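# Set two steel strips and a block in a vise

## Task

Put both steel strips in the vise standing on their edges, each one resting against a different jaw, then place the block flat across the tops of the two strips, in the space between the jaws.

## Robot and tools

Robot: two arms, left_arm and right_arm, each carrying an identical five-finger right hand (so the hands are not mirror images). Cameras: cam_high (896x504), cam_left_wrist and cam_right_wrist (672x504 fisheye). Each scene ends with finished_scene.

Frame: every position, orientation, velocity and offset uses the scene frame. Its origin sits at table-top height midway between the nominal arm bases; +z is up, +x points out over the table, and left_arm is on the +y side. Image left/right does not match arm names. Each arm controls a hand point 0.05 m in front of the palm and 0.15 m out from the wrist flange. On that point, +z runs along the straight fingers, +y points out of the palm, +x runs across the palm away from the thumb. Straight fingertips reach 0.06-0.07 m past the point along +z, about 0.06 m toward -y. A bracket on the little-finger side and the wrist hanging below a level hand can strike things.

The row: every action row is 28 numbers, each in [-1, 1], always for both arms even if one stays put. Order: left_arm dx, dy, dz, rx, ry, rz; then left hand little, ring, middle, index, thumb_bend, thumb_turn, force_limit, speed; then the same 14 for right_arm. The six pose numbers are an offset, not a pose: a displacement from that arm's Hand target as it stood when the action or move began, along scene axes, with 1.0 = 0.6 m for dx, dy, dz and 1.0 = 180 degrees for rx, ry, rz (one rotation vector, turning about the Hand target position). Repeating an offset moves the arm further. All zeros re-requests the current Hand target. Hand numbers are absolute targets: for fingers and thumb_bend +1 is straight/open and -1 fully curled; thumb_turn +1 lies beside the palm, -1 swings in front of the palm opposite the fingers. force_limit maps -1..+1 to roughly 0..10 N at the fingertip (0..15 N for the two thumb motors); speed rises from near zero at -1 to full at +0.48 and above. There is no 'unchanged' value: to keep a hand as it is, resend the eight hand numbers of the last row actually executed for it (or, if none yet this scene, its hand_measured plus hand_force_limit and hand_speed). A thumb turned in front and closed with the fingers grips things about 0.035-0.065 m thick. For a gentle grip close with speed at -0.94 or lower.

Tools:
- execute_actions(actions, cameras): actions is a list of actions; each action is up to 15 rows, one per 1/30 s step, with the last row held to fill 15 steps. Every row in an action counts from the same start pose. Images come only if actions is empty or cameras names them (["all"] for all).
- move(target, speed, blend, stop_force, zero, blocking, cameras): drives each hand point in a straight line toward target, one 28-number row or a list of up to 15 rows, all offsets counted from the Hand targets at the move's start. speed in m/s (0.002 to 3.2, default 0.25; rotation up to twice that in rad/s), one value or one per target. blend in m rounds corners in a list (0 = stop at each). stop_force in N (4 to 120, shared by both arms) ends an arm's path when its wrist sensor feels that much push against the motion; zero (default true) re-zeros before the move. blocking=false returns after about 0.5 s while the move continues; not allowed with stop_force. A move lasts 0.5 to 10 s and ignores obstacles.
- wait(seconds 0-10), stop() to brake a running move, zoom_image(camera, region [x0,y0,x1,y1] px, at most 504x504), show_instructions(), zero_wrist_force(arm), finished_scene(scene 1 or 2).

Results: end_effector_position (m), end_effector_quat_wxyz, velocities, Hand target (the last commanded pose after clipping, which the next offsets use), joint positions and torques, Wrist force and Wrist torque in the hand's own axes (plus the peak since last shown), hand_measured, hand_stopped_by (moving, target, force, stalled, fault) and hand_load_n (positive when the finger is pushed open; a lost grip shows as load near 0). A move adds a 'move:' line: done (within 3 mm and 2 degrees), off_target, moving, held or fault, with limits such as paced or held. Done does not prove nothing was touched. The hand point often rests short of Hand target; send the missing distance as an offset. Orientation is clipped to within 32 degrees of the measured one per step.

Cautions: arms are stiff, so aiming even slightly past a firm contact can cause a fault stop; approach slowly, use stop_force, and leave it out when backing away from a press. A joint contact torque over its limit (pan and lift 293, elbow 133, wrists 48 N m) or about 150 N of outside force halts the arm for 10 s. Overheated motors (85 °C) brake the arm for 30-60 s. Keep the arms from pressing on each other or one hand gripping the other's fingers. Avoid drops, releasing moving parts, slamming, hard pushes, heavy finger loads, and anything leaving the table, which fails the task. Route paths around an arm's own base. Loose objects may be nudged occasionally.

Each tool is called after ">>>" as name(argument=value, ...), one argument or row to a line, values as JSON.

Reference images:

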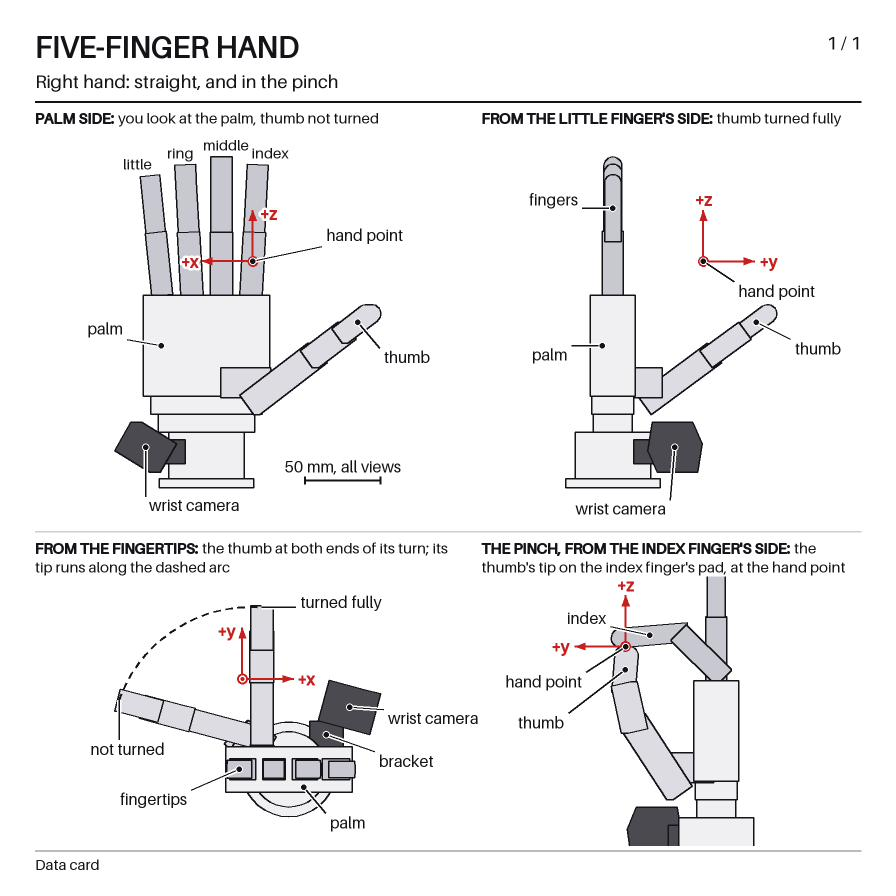

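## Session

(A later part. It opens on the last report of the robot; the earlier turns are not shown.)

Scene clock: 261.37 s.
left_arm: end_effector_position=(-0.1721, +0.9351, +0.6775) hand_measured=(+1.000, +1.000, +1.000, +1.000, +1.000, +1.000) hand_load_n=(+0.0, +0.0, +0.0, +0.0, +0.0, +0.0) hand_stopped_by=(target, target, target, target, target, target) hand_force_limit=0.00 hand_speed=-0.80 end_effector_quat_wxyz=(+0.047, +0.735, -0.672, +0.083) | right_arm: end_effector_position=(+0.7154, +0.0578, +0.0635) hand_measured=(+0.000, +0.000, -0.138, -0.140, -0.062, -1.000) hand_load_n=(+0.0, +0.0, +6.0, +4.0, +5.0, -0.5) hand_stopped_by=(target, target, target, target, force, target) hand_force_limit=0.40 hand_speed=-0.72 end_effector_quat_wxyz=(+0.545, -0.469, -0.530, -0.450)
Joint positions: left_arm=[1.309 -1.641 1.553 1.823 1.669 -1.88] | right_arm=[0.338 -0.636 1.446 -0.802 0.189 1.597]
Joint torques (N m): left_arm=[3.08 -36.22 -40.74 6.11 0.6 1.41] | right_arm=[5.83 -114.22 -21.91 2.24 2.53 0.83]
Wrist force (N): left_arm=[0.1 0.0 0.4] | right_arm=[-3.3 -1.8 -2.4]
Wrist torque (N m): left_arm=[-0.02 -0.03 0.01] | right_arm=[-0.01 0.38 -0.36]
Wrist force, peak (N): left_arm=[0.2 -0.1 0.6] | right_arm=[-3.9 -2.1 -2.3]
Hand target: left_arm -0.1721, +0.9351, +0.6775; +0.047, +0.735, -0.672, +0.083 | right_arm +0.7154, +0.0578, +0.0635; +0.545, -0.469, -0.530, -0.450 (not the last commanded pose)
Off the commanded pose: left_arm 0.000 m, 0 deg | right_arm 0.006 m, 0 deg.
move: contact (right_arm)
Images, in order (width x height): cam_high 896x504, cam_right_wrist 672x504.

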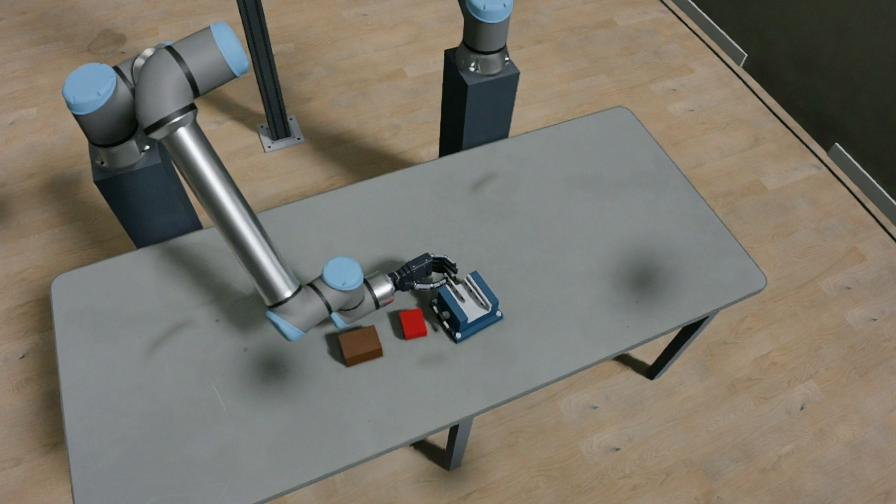

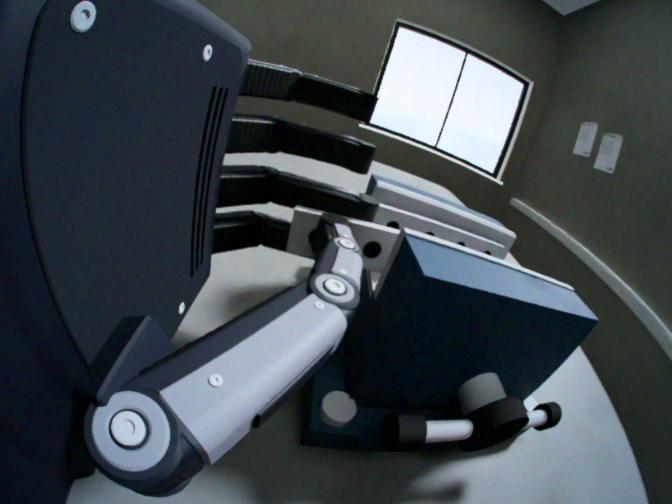

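>>> move(
  target=[
    [0,0,0,0,0,0,1,1,1,1,1,1,0,-0.8,0,0,0,0,0,0,0,0,-0.14,-0.14,0.2,-1,0.4,-0.8],
    [0,0,0,0,0,0,1,1,1,1,1,1,0,-0.8,0,0,0,0,0,0,0.3,0.3,0.3,0.3,0.2,-1,0.4,-0.5],
  ],
  speed=0.02,
  cameras=["cam_right_wrist","cam_high"],
)

>>> zoom_image(
  camera="cam_right_wrist",
  region=[280, 180, 520, 400],
)

>>> zoom_image(
  camera="cam_high",
  region=[420, 230, 520, 330],
)

Scene clock: 264.10 s.
left_arm: end_effector_position=(-0.1721, +0.9351, +0.6775) hand_measured=(+1.000, +1.000, +1.000, +1.000, +1.000, +1.000) hand_load_n=(+0.0, +0.0, +0.0, +0.0, +0.0, +0.0) hand_stopped_by=(target, target, target, target, target, target) hand_force_limit=0.00 hand_speed=-0.80 end_effector_quat_wxyz=(+0.047, +0.735, -0.672, +0.083) | right_arm: end_effector_position=(+0.7154, +0.0578, +0.0635) hand_measured=(+0.300, +0.300, +0.300, +0.300, +0.200, -1.000) hand_load_n=(+0.0, +0.0, +0.0, +0.0, +0.0, +0.0) hand_stopped_by=(target, target, target, target, target, target) hand_force_limit=0.40 hand_speed=-0.50 end_effector_quat_wxyz=(+0.545, -0.469, -0.530, -0.450)
Joint positions: left_arm=[1.309 -1.641 1.553 1.823 1.669 -1.88] | right_arm=[0.338 -0.636 1.446 -0.802 0.189 1.597]
Joint torques (N m): left_arm=[3.94 -37.51 -40.58 6.12 0.71 1.4] | right_arm=[6.26 -106.05 -24.11 1.8 1.8 -1.32]
Wrist force (N): left_arm=[0.4 -0.2 0.0] | right_arm=[-2.6 -1.8 -2.4]
Wrist torque (N m): left_arm=[-0.02 -0.07 0.02] | right_arm=[0.00 0.37 -0.38]
Wrist force, peak (N): left_arm=[0.4 0.3 0.2] | right_arm=[-3.6 -1.9 -2.5]
Hand target: left_arm -0.1721, +0.9351, +0.6775; +0.047, +0.735, -0.672, +0.083 | right_arm +0.7154, +0.0578, +0.0635; +0.545, -0.469, -0.530, -0.450
Off the commanded pose: left_arm 0.000 m, 0 deg | right_arm 0.000 m, 0 deg.
move: done
Images, in order (width x height): cam_high 896x504, cam_right_wrist 672x504.

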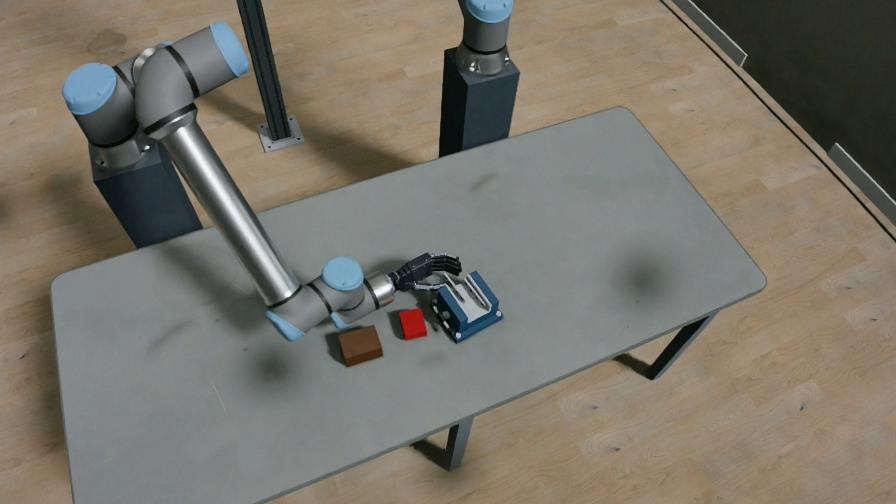

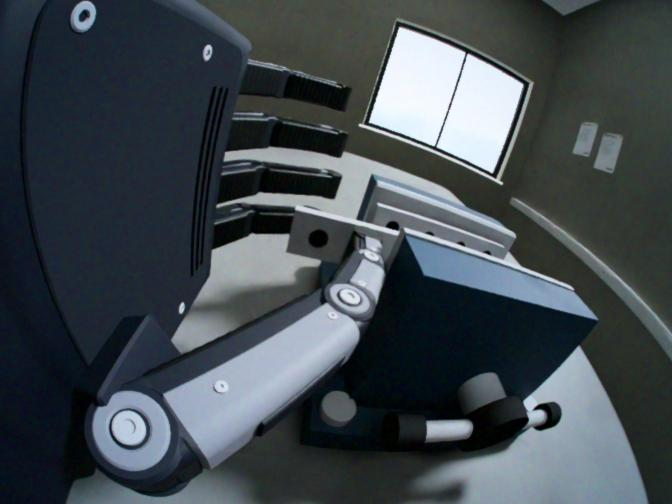

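Scaled by 2.100 from the camera's 672x504 image, which has a finer 960x720 frame.

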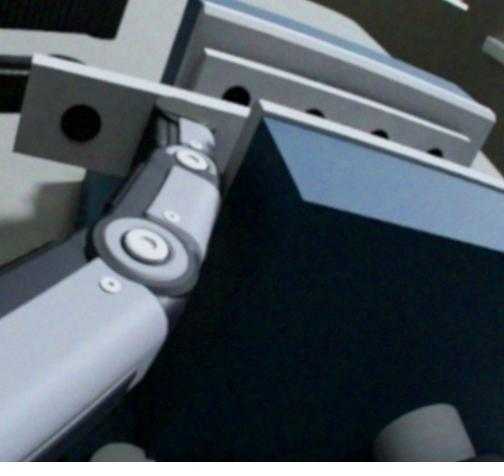

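Scaled by 5.040.

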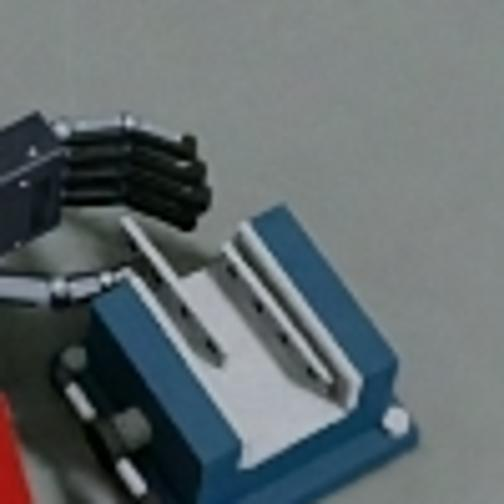

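>>> move(
  target=[
    [0,0,0,0,0,0,1,1,1,1,1,1,0,-0.8,-0.1153,-0.0183,0,0,0,0,0.3,0.3,0.3,0.3,0.2,-1,0.4,-0.5],
    [0,0,0,0,0,0,1,1,1,1,1,1,0,-0.8,-0.1,-0.0463,0.25,0,0,0,0.3,0.3,0.3,0.3,0.2,-1,0.4,-0.5],
    [0,0,0,0,0,0,1,1,1,1,1,1,0,-0.8,-0.0507,-0.0463,0.3,-0.4915,-0.0884,0.0109,1,1,1,1,1,1,0,0.3],
  ],
  speed=[0.1,0.25,0.3],
  blend=[0.02,0.04,0],
  cameras=["cam_right_wrist","cam_high"],
)

>>> zoom_image(
  camera="cam_right_wrist",
  region=[330, 60, 550, 260],
)

>>> zoom_image(
  camera="cam_high",
  region=[420, 230, 520, 330],
)

Scene clock: 273.03 s.
left_arm: end_effector_position=(-0.1721, +0.9351, +0.6775) hand_measured=(+1.000, +1.000, +1.000, +1.000, +1.000, +1.000) hand_load_n=(+0.0, +0.0, +0.0, +0.0, +0.0, +0.0) hand_stopped_by=(target, target, target, target, target, target) hand_force_limit=0.00 hand_speed=-0.80 end_effector_quat_wxyz=(+0.047, +0.735, -0.672, +0.083) | right_arm: end_effector_position=(+0.6850, +0.0300, +0.2435) hand_measured=(+1.000, +1.000, +1.000, +1.000, +1.000, +1.000) hand_load_n=(+0.0, +0.0, +0.0, +0.0, +0.0, +0.0) hand_stopped_by=(target, target, target, target, target, target) hand_force_limit=0.00 hand_speed=0.30 end_effector_quat_wxyz=(+0.000, +0.646, +0.763, +0.000)
Joint positions: left_arm=[1.309 -1.641 1.553 1.823 1.669 -1.88] | right_arm=[0.628 -0.48 0.548 1.503 1.57 0.47]
Joint torques (N m): left_arm=[3.92 -37.04 -41.23 6.28 0.42 1.42] | right_arm=[4.71 -102.16 -50.23 5.48 2.19 2.35]
Wrist force (N): left_arm=[0.1 0.1 0.0] | right_arm=[-0.2 -0.4 0.3]
Wrist torque (N m): left_arm=[0.01 -0.02 0.01] | right_arm=[-0.04 0.08 -0.27]
Wrist force, peak (N): left_arm=[0.7 0.2 0.1] | right_arm=[-4.8 -2.6 -2.5]
Hand target: left_arm -0.1721, +0.9351, +0.6775; +0.047, +0.735, -0.672, +0.083 | right_arm +0.6850, +0.0300, +0.2435; +0.000, +0.646, +0.763, +0.000
Off the commanded pose: left_arm 0.000 m, 0 deg | right_arm 0.000 m, 0 deg.
move: done
Images, in order (width x height): cam_high 896x504, cam_right_wrist 672x504.

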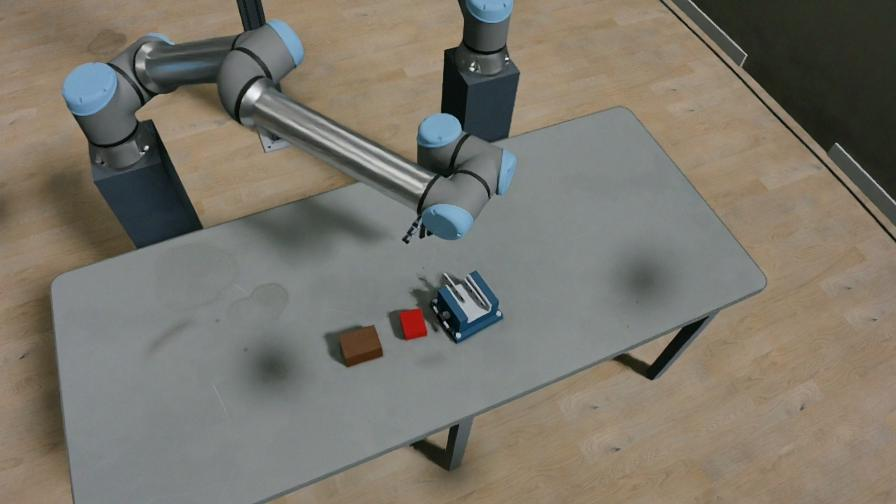

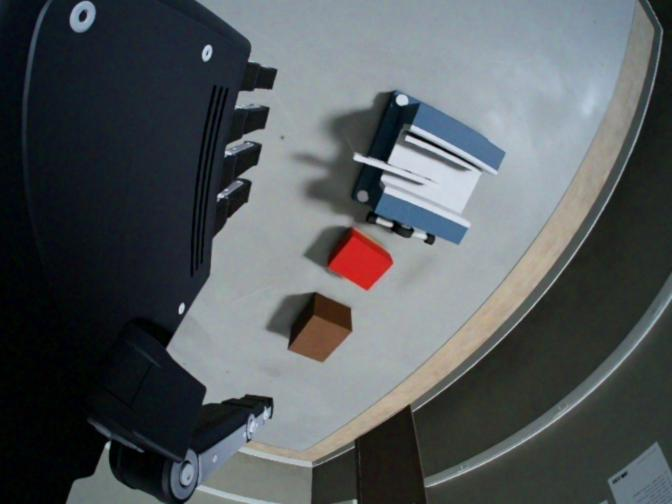

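Scaled by 2.291 from the camera's 672x504 image, which has a finer 960x720 frame.

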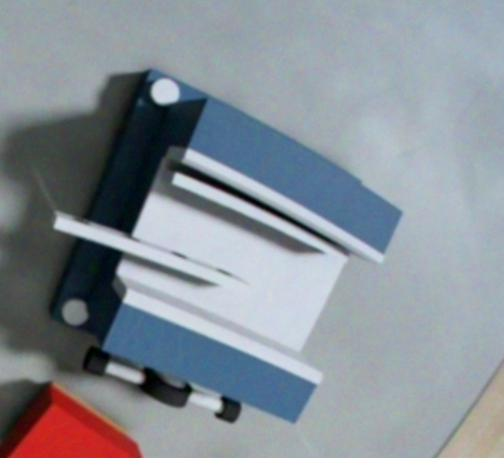

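Scaled by 5.040.

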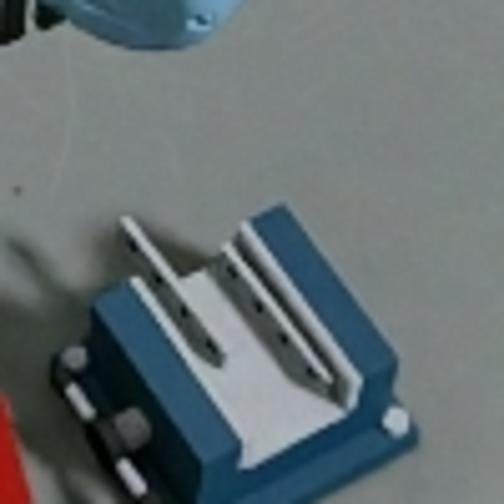

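>>> zoom_image(
  camera="cam_right_wrist",
  region=[340, 85, 510, 245],
)

Scaled by 2.965 from the camera's 672x504 image, which has a finer 960x720 frame.

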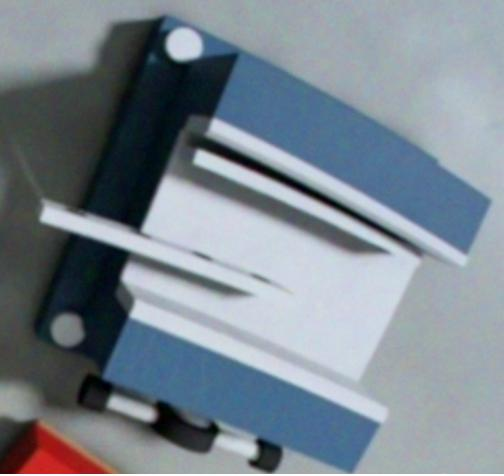

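>>> move(
  target=[
    [0,0,0,0,0,0,1,1,1,1,1,1,0,-0.8,0.0885,0.0618,0,0,0,0,-1,-1,-1,1,1,1,0,0.3],
    [0,0,0,0,0,0,1,1,1,1,1,1,0,-0.8,0.0885,0.0618,-0.175,0,0,0,-1,-1,-1,1,1,1,0,0.3],
  ],
  speed=[0.2,0.1],
  cameras=["cam_right_wrist","cam_high"],
)

>>> zoom_image(
  camera="cam_right_wrist",
  region=[200, 120, 420, 320],
)

>>> zoom_image(
  camera="cam_high",
  region=[420, 230, 520, 330],
)

Scene clock: 282.00 s.
left_arm: end_effector_position=(-0.1721, +0.9351, +0.6775) hand_measured=(+1.000, +1.000, +1.000, +1.000, +1.000, +1.000) hand_load_n=(+0.0, +0.0, +0.0, +0.0, +0.0, +0.0) hand_stopped_by=(target, target, target, target, target, target) hand_force_limit=0.00 hand_speed=-0.80 end_effector_quat_wxyz=(+0.047, +0.735, -0.672, +0.083) | right_arm: end_effector_position=(+0.7374, +0.0664, +0.1385) hand_measured=(-1.000, -1.000, -1.000, +1.000, +1.000, +1.000) hand_load_n=(+0.0, +0.0, +0.0, +0.0, +0.0, +0.0) hand_stopped_by=(target, target, target, target, target, target) hand_force_limit=0.00 hand_speed=0.30 end_effector_quat_wxyz=(+0.000, +0.646, +0.764, +0.002)
Joint positions: left_arm=[1.309 -1.641 1.553 1.823 1.669 -1.88] | right_arm=[0.626 -0.135 0.035 1.666 1.569 0.467]
Joint torques (N m): left_arm=[3.31 -36.17 -40.9 6.2 0.67 1.49] | right_arm=[8.73 -107.13 -50.42 2.27 2.81 2.72]
Wrist force (N): left_arm=[0.1 -0.2 0.2] | right_arm=[-1.0 -0.7 0.6]
Wrist torque (N m): left_arm=[-0.04 -0.03 0.01] | right_arm=[-0.18 0.23 -0.28]
Wrist force, peak (N): left_arm=[0.5 -0.2 0.6] | right_arm=[-1.2 -0.8 1.7]
Hand target: left_arm -0.1721, +0.9351, +0.6775; +0.047, +0.735, -0.672, +0.083 | right_arm +0.7381, +0.0671, +0.1385; +0.000, +0.646, +0.763, +0.000
Off the commanded pose: left_arm 0.000 m, 0 deg | right_arm 0.001 m, 0 deg.
elbow stopped short (right arm): the move would have taken joint 3 (elbow) straighter than the controller allows.
move: done
Images, in order (width x height): cam_high 896x504, cam_right_wrist 672x504.

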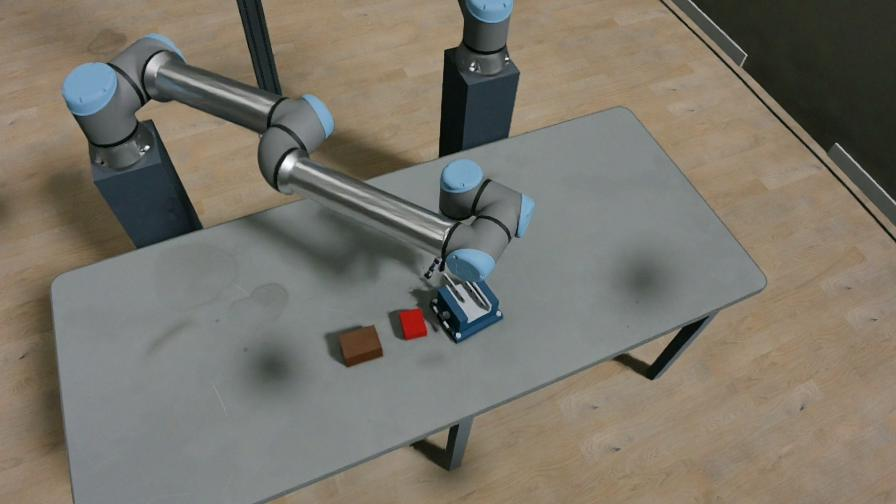

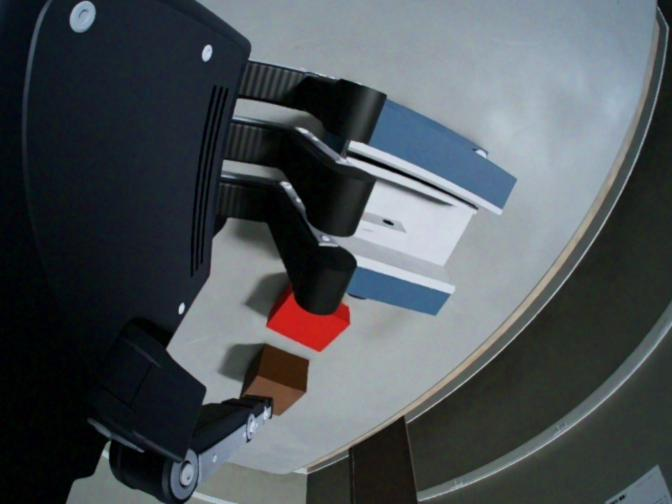

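Scaled by 2.291 from the camera's 672x504 image, which has a finer 960x720 frame.

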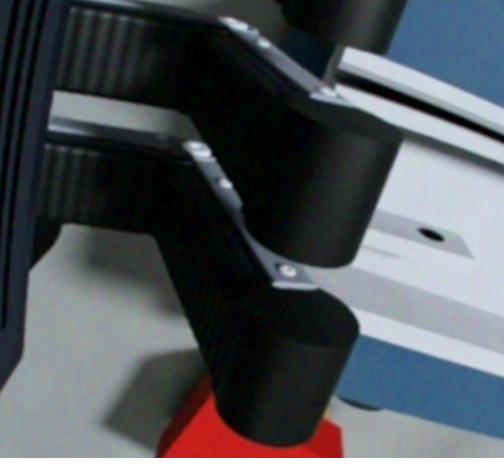

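Scaled by 5.040.

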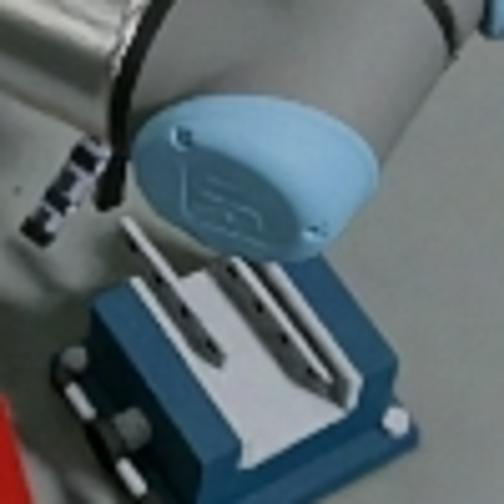

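>>> move(
  target=[
    [0.435,-0.029,-0.106,0,0,0,1,1,1,1,1,1,0,-0.8,0,0,0.2167,0,0,0,-1,-1,-1,1,1,1,0,0.3],
    [0.87,-0.058,-0.2125,0.0606,-0.0279,-0.4736,1,1,1,1,1,1,0,-0.8,-0.4,-0.633,0.417,0,0,0,-1,-1,-1,1,1,1,0,0.3],
  ],
  speed=0.4,
  blend=[0.05,0],
  cameras=["cam_high"],
)

Scene clock: 290.27 s.
left_arm: end_effector_position=(+0.3499, +0.9003, +0.5500) hand_measured=(+1.000, +1.000, +1.000, +1.000, +1.000, +1.000) hand_load_n=(+0.0, +0.0, +0.0, +0.0, +0.0, +0.0) hand_stopped_by=(target, target, target, target, target, target) hand_force_limit=0.00 hand_speed=-0.80 end_effector_quat_wxyz=(+0.000, -0.084, +0.997, +0.000) | right_arm: end_effector_position=(+0.4981, -0.3127, +0.3887) hand_measured=(-1.000, -1.000, -1.000, +1.000, +1.000, +1.000) hand_load_n=(+0.0, +0.0, +0.0, +0.0, -0.5, +0.0) hand_stopped_by=(target, target, target, target, target, target) hand_force_limit=0.00 hand_speed=0.30 end_effector_quat_wxyz=(+0.000, +0.646, +0.763, +0.000)
Joint positions: left_arm=[0.298 -1.553 1.662 1.462 1.571 -1.407] | right_arm=[0.366 -1.243 1.584 1.23 1.57 0.209]
Joint torques (N m): left_arm=[-11.8 -33.14 -48.96 1.09 -2.2 2.44] | right_arm=[-12.97 -77.91 -28.89 2.04 -2.32 -2.53]
Wrist force (N): left_arm=[0.1 -0.1 0.4] | right_arm=[-0.8 -0.4 0.9]
Wrist torque (N m): left_arm=[-0.02 -0.04 -0.26] | right_arm=[-0.20 0.21 0.03]
Wrist force, peak (N): left_arm=[0.3 1.9 -0.2] | right_arm=[-1.6 -1.4 0.2]
Hand target: left_arm +0.3499, +0.9003, +0.5500; +0.000, -0.083, +0.997, +0.000 | right_arm +0.4981, -0.3127, +0.3887; +0.000, +0.646, +0.763, +0.000
Off the commanded pose: left_arm 0.000 m, 0 deg | right_arm 0.000 m, 0 deg.
elbow stopped short (right arm): the move would have taken joint 3 (elbow) straighter than the controller allows.
move: done
Images, in order (width x height): cam_high 896x504.

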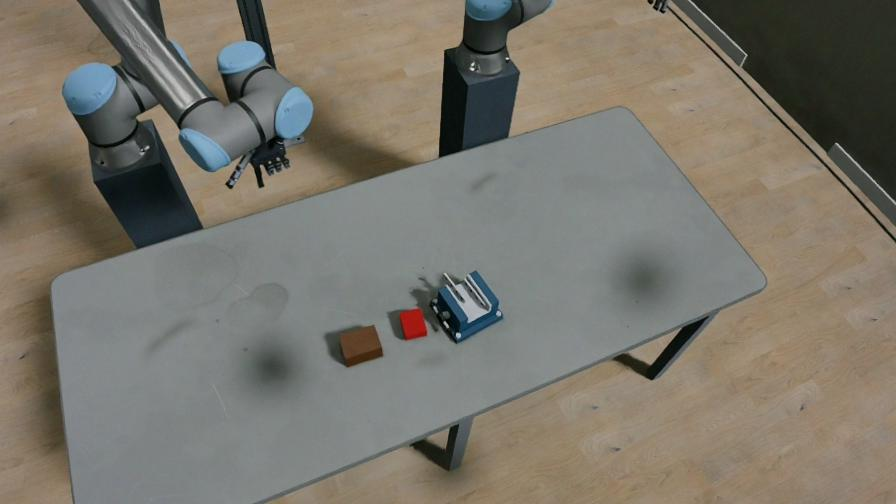

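>>> move(
  target=[
    [0.3833,-0.75,-0.2833,0,0,0,1,1,1,1,1,1,0,-0.8,0,0,0,0,0,0,-1,-1,-1,1,1,1,0,0.3],
  ],
  speed=0.45,
)

>>> move(
  target=[
    [0.1467,-0.555,-0.2,0,0,0,1,1,1,1,1,1,0,-0.8,0,0,0,0,0,0,-1,-1,-1,1,1,1,0,0.3],
  ],
  speed=0.35,
  cameras=["cam_left_wrist","cam_high"],
)

>>> zoom_image(
  camera="cam_left_wrist",
  region=[190, 120, 430, 340],
)

Scene clock: 292.73 s.
left_arm: end_effector_position=(+0.5799, +0.4504, +0.3801) hand_measured=(+1.000, +1.000, +1.000, +1.000, +1.000, +1.000) hand_load_n=(+0.5, +0.0, +0.0, +0.0, +0.0, -0.5) hand_stopped_by=(target, target, target, target, target, target) hand_force_limit=0.00 hand_speed=-0.80 end_effector_quat_wxyz=(+0.000, -0.083, +0.997, +0.000) | right_arm: end_effector_position=(+0.4981, -0.3127, +0.3887) hand_measured=(-1.000, -1.000, -1.000, +1.000, +1.000, +1.000) hand_load_n=(+0.0, +0.0, +0.0, +0.0, +0.0, +0.0) hand_stopped_by=(target, target, target, target, target, target) hand_force_limit=0.00 hand_speed=0.30 end_effector_quat_wxyz=(+0.000, +0.646, +0.763, +0.000)
Joint positions: left_arm=[-0.537 -1.266 1.632 1.205 1.571 -2.241] | right_arm=[0.366 -1.243 1.584 1.23 1.57 0.209]
Joint torques (N m): left_arm=[-13.04 -58.07 -46.66 4.09 -2.01 -1.21] | right_arm=[-10.73 -76.36 -26.96 2.11 -2.13 -2.6]
Wrist force (N): left_arm=[0.1 -0.1 0.6] | right_arm=[-0.7 -0.1 0.8]
Wrist torque (N m): left_arm=[-0.03 -0.05 0.00] | right_arm=[-0.14 0.21 0.05]
Wrist force, peak (N): left_arm=[0.1 -2.5 1.3] | right_arm=[-1.1 -0.5 1.1]
Hand target: left_arm +0.5799, +0.4503, +0.3800; +0.000, -0.083, +0.997, +0.000 | right_arm +0.4981, -0.3127, +0.3887; +0.000, +0.646, +0.763, +0.000
Off the commanded pose: left_arm 0.000 m, 0 deg | right_arm 0.000 m, 0 deg.
move: done

Scene clock: 294.40 s.
left_arm: end_effector_position=(+0.6679, +0.1174, +0.2601) hand_measured=(+1.000, +1.000, +1.000, +1.000, +1.000, +1.000) hand_load_n=(+0.0, +0.0, +0.0, +0.0, +0.0, +0.0) hand_stopped_by=(target, target, target, target, target, target) hand_force_limit=0.00 hand_speed=-0.80 end_effector_quat_wxyz=(+0.000, -0.083, +0.997, +0.000) | right_arm: end_effector_position=(+0.4981, -0.3127, +0.3887) hand_measured=(-1.000, -1.000, -1.000, +1.000, +1.000, +1.000) hand_load_n=(+0.5, +0.0, +0.0, +0.0, +0.0, +0.0) hand_stopped_by=(target, target, target, target, target, target) hand_force_limit=0.00 hand_speed=0.30 end_effector_quat_wxyz=(+0.000, +0.646, +0.763, +0.000)
Joint positions: left_arm=[-0.835 -0.849 1.206 1.214 1.571 -2.54] | right_arm=[0.366 -1.243 1.584 1.23 1.57 0.209]
Joint torques (N m): left_arm=[-12.06 -85.15 -45.85 7.06 1.27 -1.48] | right_arm=[-12.16 -77.76 -27.74 1.65 -2.37 -2.65]
Wrist force (N): left_arm=[0.4 -0.2 0.8] | right_arm=[-0.6 -0.4 0.9]
Wrist torque (N m): left_arm=[-0.04 -0.11 0.03] | right_arm=[-0.20 0.18 0.05]
Wrist force, peak (N): left_arm=[0.1 -2.4 1.2] | right_arm=[-0.7 -0.1 1.3]
Hand target: left_arm +0.6679, +0.1173, +0.2600; +0.000, -0.083, +0.997, +0.000 | right_arm +0.4981, -0.3127, +0.3887; +0.000, +0.646, +0.763, +0.000
Off the commanded pose: left_arm 0.000 m, 0 deg | right_arm 0.000 m, 0 deg.
move: done
Images, in order (width x height): cam_high 896x504, cam_left_wrist 672x504.

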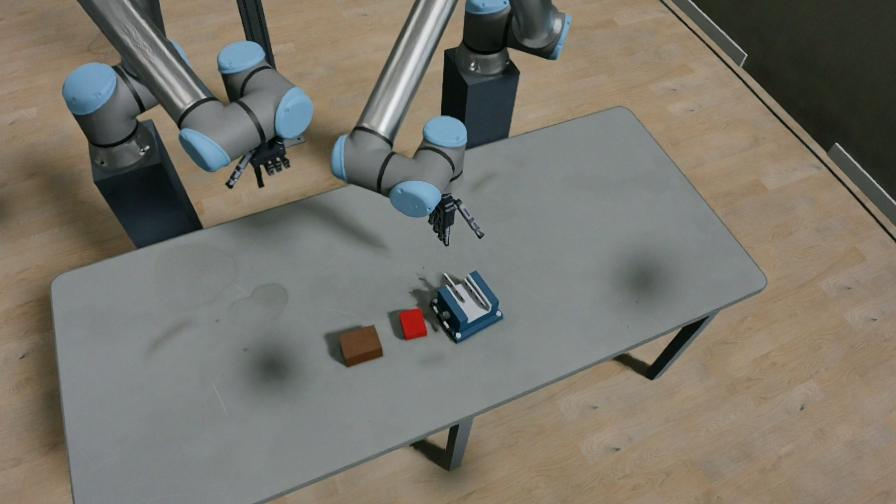

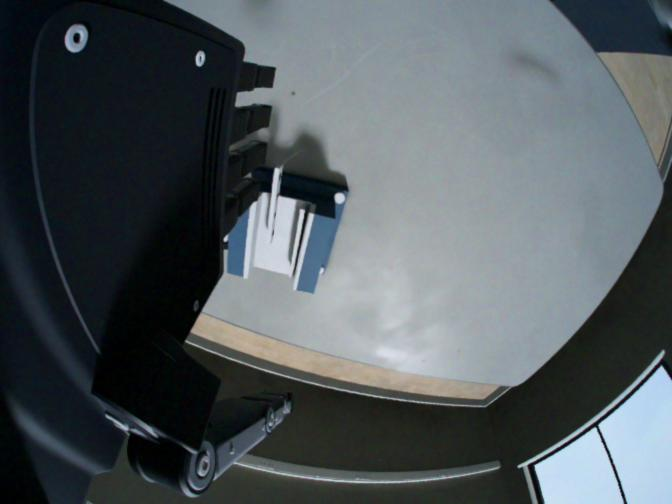

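Scaled by 2.100 from the camera's 672x504 image, which has a finer 960x720 frame.

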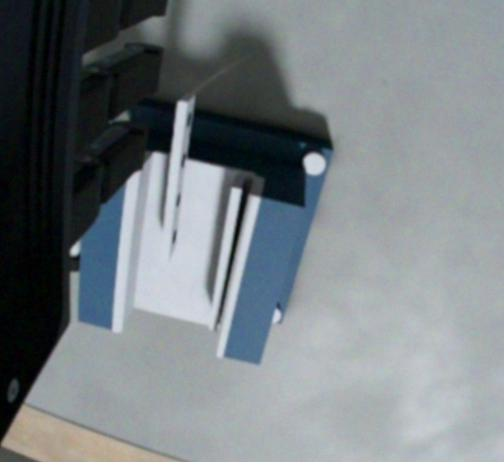

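>>> move(
  target=[
    [-0.0197,-0.0033,0,0,0,0,1,1,1,1,1,1,0,-0.8,0,0,0,0,0,0,-1,-1,-1,1,1,1,0,0.3],
    [-0.0197,-0.0033,-0.165,0,0,0,1,1,1,1,1,1,0,-0.8,0,0,0,0,0,0,-1,-1,-1,1,1,1,0,0.3],
  ],
  speed=[0.1,0.15],
  cameras=["cam_left_wrist","cam_high"],
)

>>> zoom_image(
  camera="cam_left_wrist",
  region=[190, 120, 390, 320],
)

>>> zoom_image(
  camera="cam_high",
  region=[420, 230, 520, 330],
)

Scene clock: 298.93 s.
left_arm: end_effector_position=(+0.6561, +0.1153, +0.1611) hand_measured=(+1.000, +1.000, +1.000, +1.000, +1.000, +1.000) hand_load_n=(+0.0, +0.0, -0.5, +0.0, +0.0, +0.0) hand_stopped_by=(target, target, target, target, target, target) hand_force_limit=0.00 hand_speed=-0.80 end_effector_quat_wxyz=(+0.000, -0.083, +0.997, +0.000) | right_arm: end_effector_position=(+0.4981, -0.3127, +0.3887) hand_measured=(-1.000, -1.000, -1.000, +1.000, +1.000, +1.000) hand_load_n=(+0.0, +0.0, +0.0, +0.0, +0.0, +0.0) hand_stopped_by=(target, target, target, target, target, target) hand_force_limit=0.00 hand_speed=0.30 end_effector_quat_wxyz=(+0.000, +0.646, +0.763, +0.000)
Joint positions: left_arm=[-0.848 -0.792 1.293 1.069 1.571 -2.552] | right_arm=[0.366 -1.243 1.584 1.23 1.57 0.209]
Joint torques (N m): left_arm=[-4.88 -88.45 -20.2 1.01 -0.63 0.69] | right_arm=[-13.45 -78.09 -27.68 2.17 -2.05 -2.43]
Wrist force (N): left_arm=[0.1 -0.3 0.5] | right_arm=[-0.4 -0.6 0.9]
Wrist torque (N m): left_arm=[-0.06 -0.05 0.02] | right_arm=[-0.23 0.15 0.06]
Wrist force, peak (N): left_arm=[0.0 0.1 1.5] | right_arm=[-0.5 -0.2 1.5]
Hand target: left_arm +0.6561, +0.1153, +0.1610; +0.000, -0.083, +0.997, +0.000 | right_arm +0.4981, -0.3127, +0.3887; +0.000, +0.646, +0.763, +0.000
Off the commanded pose: left_arm 0.000 m, 0 deg | right_arm 0.000 m, 0 deg.
move: done
Images, in order (width x height): cam_high 896x504, cam_left_wrist 672x504.

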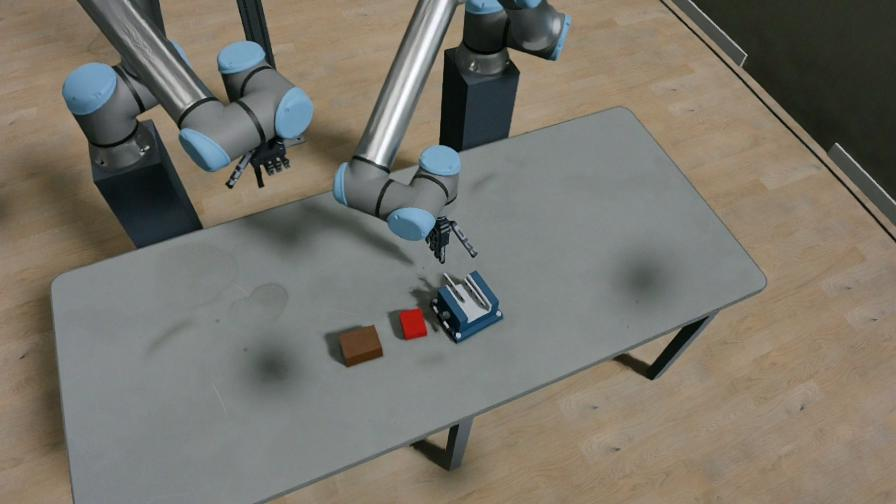

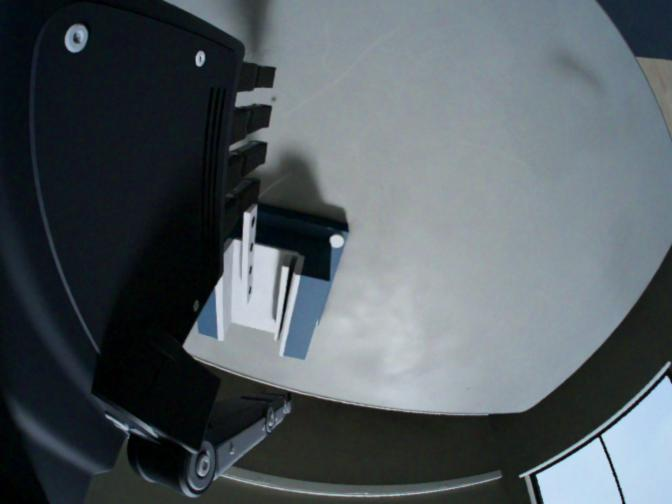

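Scaled by 2.520 from the camera's 672x504 image, which has a finer 960x720 frame.

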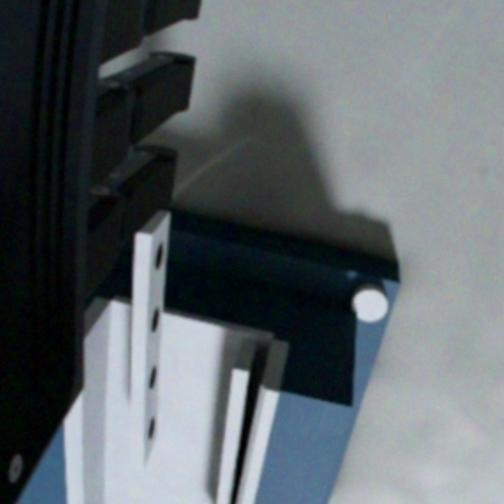

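Scaled by 5.040.

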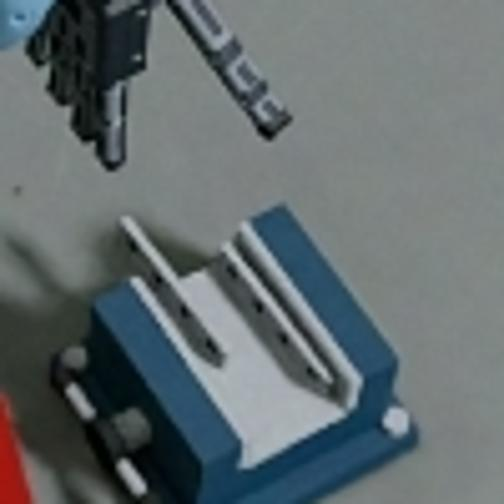

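>>> move(
  target=[
    [0.0,0.0,-0.0367,0,0,0,1,1,1,1,1,1,0,-0.8,0,0,0,0,0,0,-1,-1,-1,1,1,1,0,0.3],
  ],
  speed=0.04,
  stop_force=5,
  cameras=["cam_left_wrist","cam_high"],
)

>>> zoom_image(
  camera="cam_left_wrist",
  region=[190, 120, 390, 320],
)

>>> zoom_image(
  camera="cam_high",
  region=[420, 230, 520, 330],
)

Scene clock: 301.30 s.
left_arm: end_effector_position=(+0.6561, +0.1153, +0.1390) hand_measured=(+1.000, +1.000, +1.000, +1.000, +1.000, +1.000) hand_load_n=(+0.5, +0.0, +0.0, +0.0, +0.0, +0.0) hand_stopped_by=(target, target, target, target, target, target) hand_force_limit=0.00 hand_speed=-0.80 end_effector_quat_wxyz=(+0.000, -0.083, +0.997, +0.000) | right_arm: end_effector_position=(+0.4981, -0.3127, +0.3887) hand_measured=(-1.000, -1.000, -1.000, +1.000, +1.000, +1.000) hand_load_n=(+0.0, +0.0, +0.0, +0.0, +0.0, +0.0) hand_stopped_by=(target, target, target, target, target, target) hand_force_limit=0.00 hand_speed=0.30 end_effector_quat_wxyz=(+0.000, +0.646, +0.763, +0.000)
Joint positions: left_arm=[-0.848 -0.773 1.303 1.041 1.571 -2.552] | right_arm=[0.366 -1.243 1.584 1.23 1.57 0.209]
Joint torques (N m): left_arm=[18.93 -89.34 -19.53 0.96 -1.32 1.07] | right_arm=[-9.55 -81.52 -28.62 2.31 -1.46 -2.54]
Wrist force (N): left_arm=[-0.2 -0.3 0.3] | right_arm=[-0.6 -0.1 1.0]
Wrist torque (N m): left_arm=[-0.04 0.01 0.00] | right_arm=[-0.17 0.18 0.06]
Wrist force, peak (N): left_arm=[0.1 -0.2 1.0] | right_arm=[-0.8 -0.4 1.4]
Hand target: left_arm +0.6561, +0.1153, +0.1390; +0.000, -0.083, +0.997, +0.000 | right_arm +0.4981, -0.3127, +0.3887; +0.000, +0.646, +0.763, +0.000
Off the commanded pose: left_arm 0.000 m, 0 deg | right_arm 0.000 m, 0 deg.
move: done
Images, in order (width x height): cam_high 896x504, cam_left_wrist 672x504.

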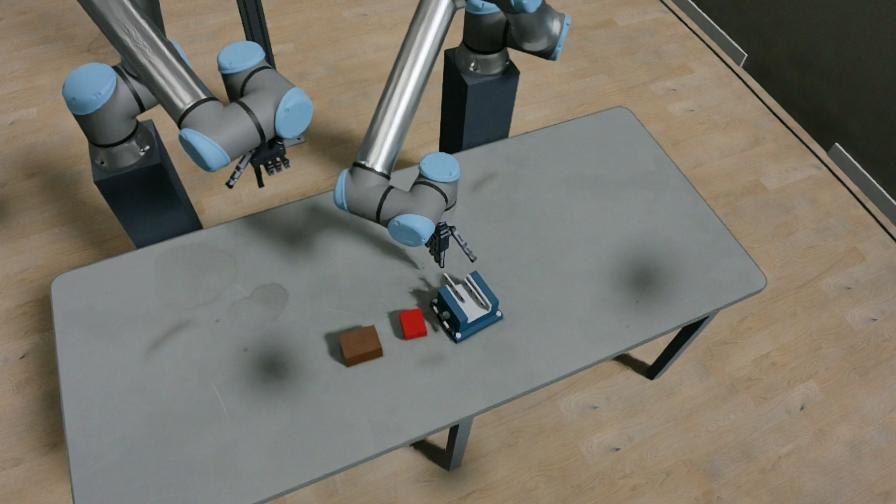

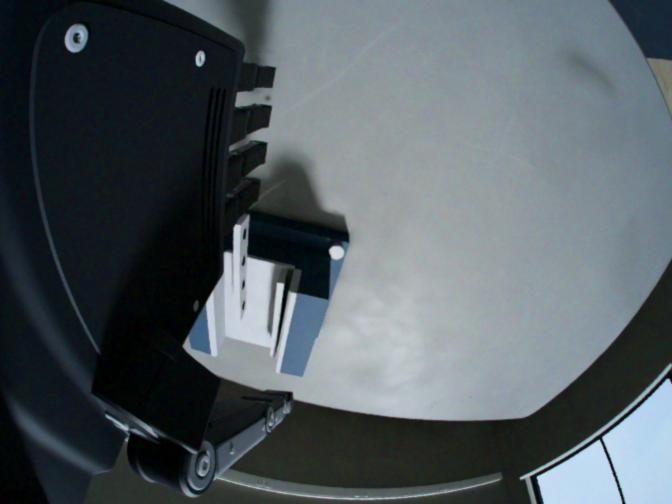

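Scaled by 2.520 from the camera's 672x504 image, which has a finer 960x720 frame.

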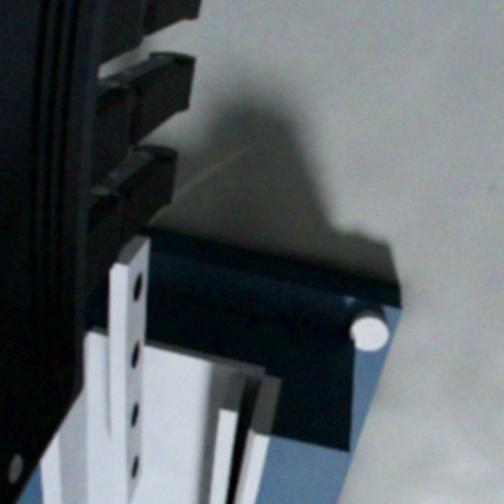

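Scaled by 5.040.

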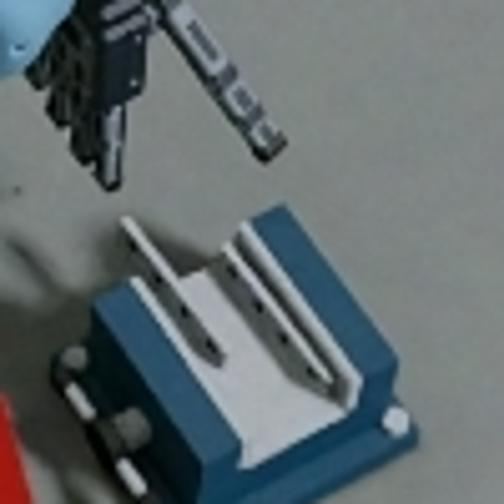

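>>> move(
  target=[
    [0.0855,0.0143,0,0,0,0,1,1,1,1,1,1,0,-0.8,0,0,0,0,0,0,-1,-1,-1,1,1,1,0,0.3],
  ],
  speed=0.03,
  stop_force=6,
  cameras=["cam_left_wrist","cam_high"],
)

>>> zoom_image(
  camera="cam_left_wrist",
  region=[190, 120, 390, 320],
)

>>> zoom_image(
  camera="cam_high",
  region=[420, 230, 520, 330],
)

Scene clock: 305.30 s.
left_arm: end_effector_position=(+0.7074, +0.1239, +0.1390) hand_measured=(+1.000, +1.000, +1.000, +1.000, +1.000, +1.000) hand_load_n=(+0.0, +0.0, +0.0, +0.0, +0.0, +0.0) hand_stopped_by=(target, target, target, target, target, target) hand_force_limit=0.00 hand_speed=-0.80 end_effector_quat_wxyz=(+0.000, -0.083, +0.997, +0.000) | right_arm: end_effector_position=(+0.4981, -0.3127, +0.3887) hand_measured=(-1.000, -1.000, -1.000, +1.000, +1.000, +1.000) hand_load_n=(+0.0, +0.5, +0.0, +0.0, +0.0, +0.0) hand_stopped_by=(target, target, target, target, target, target) hand_force_limit=0.00 hand_speed=0.30 end_effector_quat_wxyz=(+0.000, +0.646, +0.763, +0.000)
Joint positions: left_arm=[-0.797 -0.715 1.191 1.094 1.571 -2.501] | right_arm=[0.366 -1.243 1.584 1.23 1.57 0.209]
Joint torques (N m): left_arm=[19.97 -95.77 -44.99 6.91 0.41 2.38] | right_arm=[-12.82 -76.88 -26.96 1.99 -2.1 -2.4]
Wrist force (N): left_arm=[0.9 -0.3 0.1] | right_arm=[-0.7 -0.2 0.9]
Wrist torque (N m): left_arm=[-0.01 -0.08 -0.22] | right_arm=[-0.18 0.20 0.05]
Wrist force, peak (N): left_arm=[1.2 0.0 0.1] | right_arm=[-1.0 -0.5 1.3]
Hand target: left_arm +0.7074, +0.1239, +0.1390; +0.000, -0.083, +0.997, +0.000 | right_arm +0.4981, -0.3127, +0.3887; +0.000, +0.646, +0.763, +0.000
Off the commanded pose: left_arm 0.000 m, 0 deg | right_arm 0.000 m, 0 deg.
move: done
Images, in order (width x height): cam_high 896x504, cam_left_wrist 672x504.

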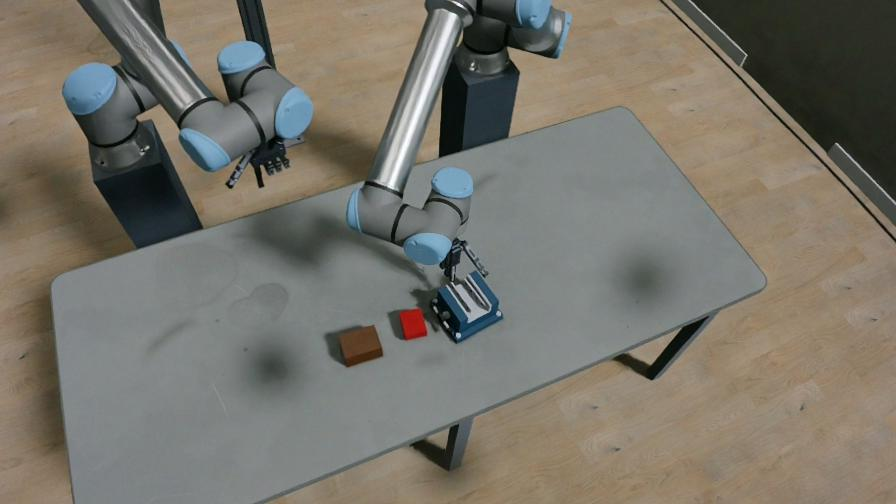

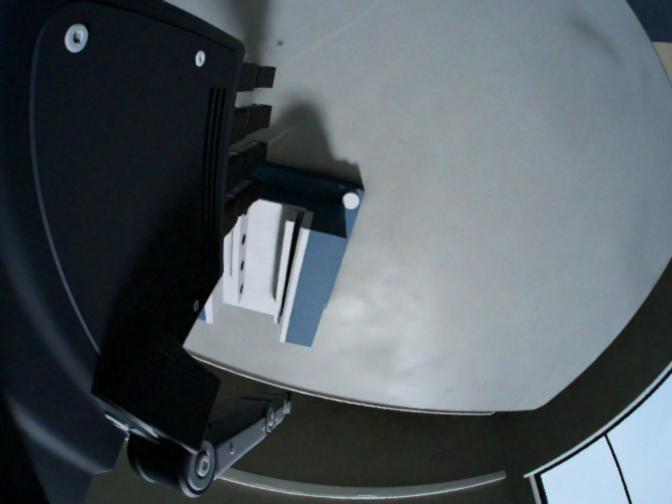

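Scaled by 2.520 from the camera's 672x504 image, which has a finer 960x720 frame.

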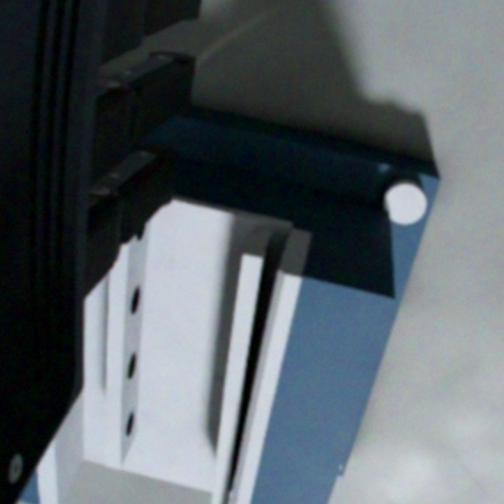

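Scaled by 5.040.

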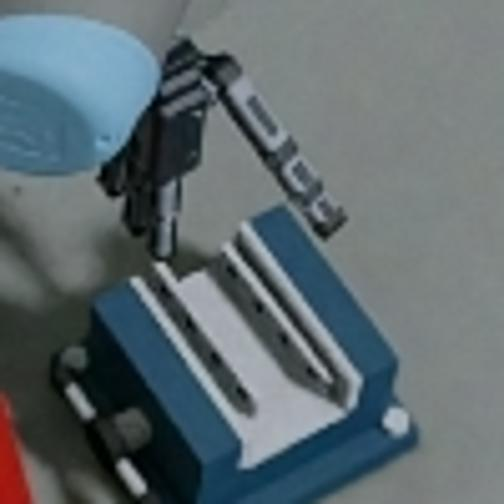

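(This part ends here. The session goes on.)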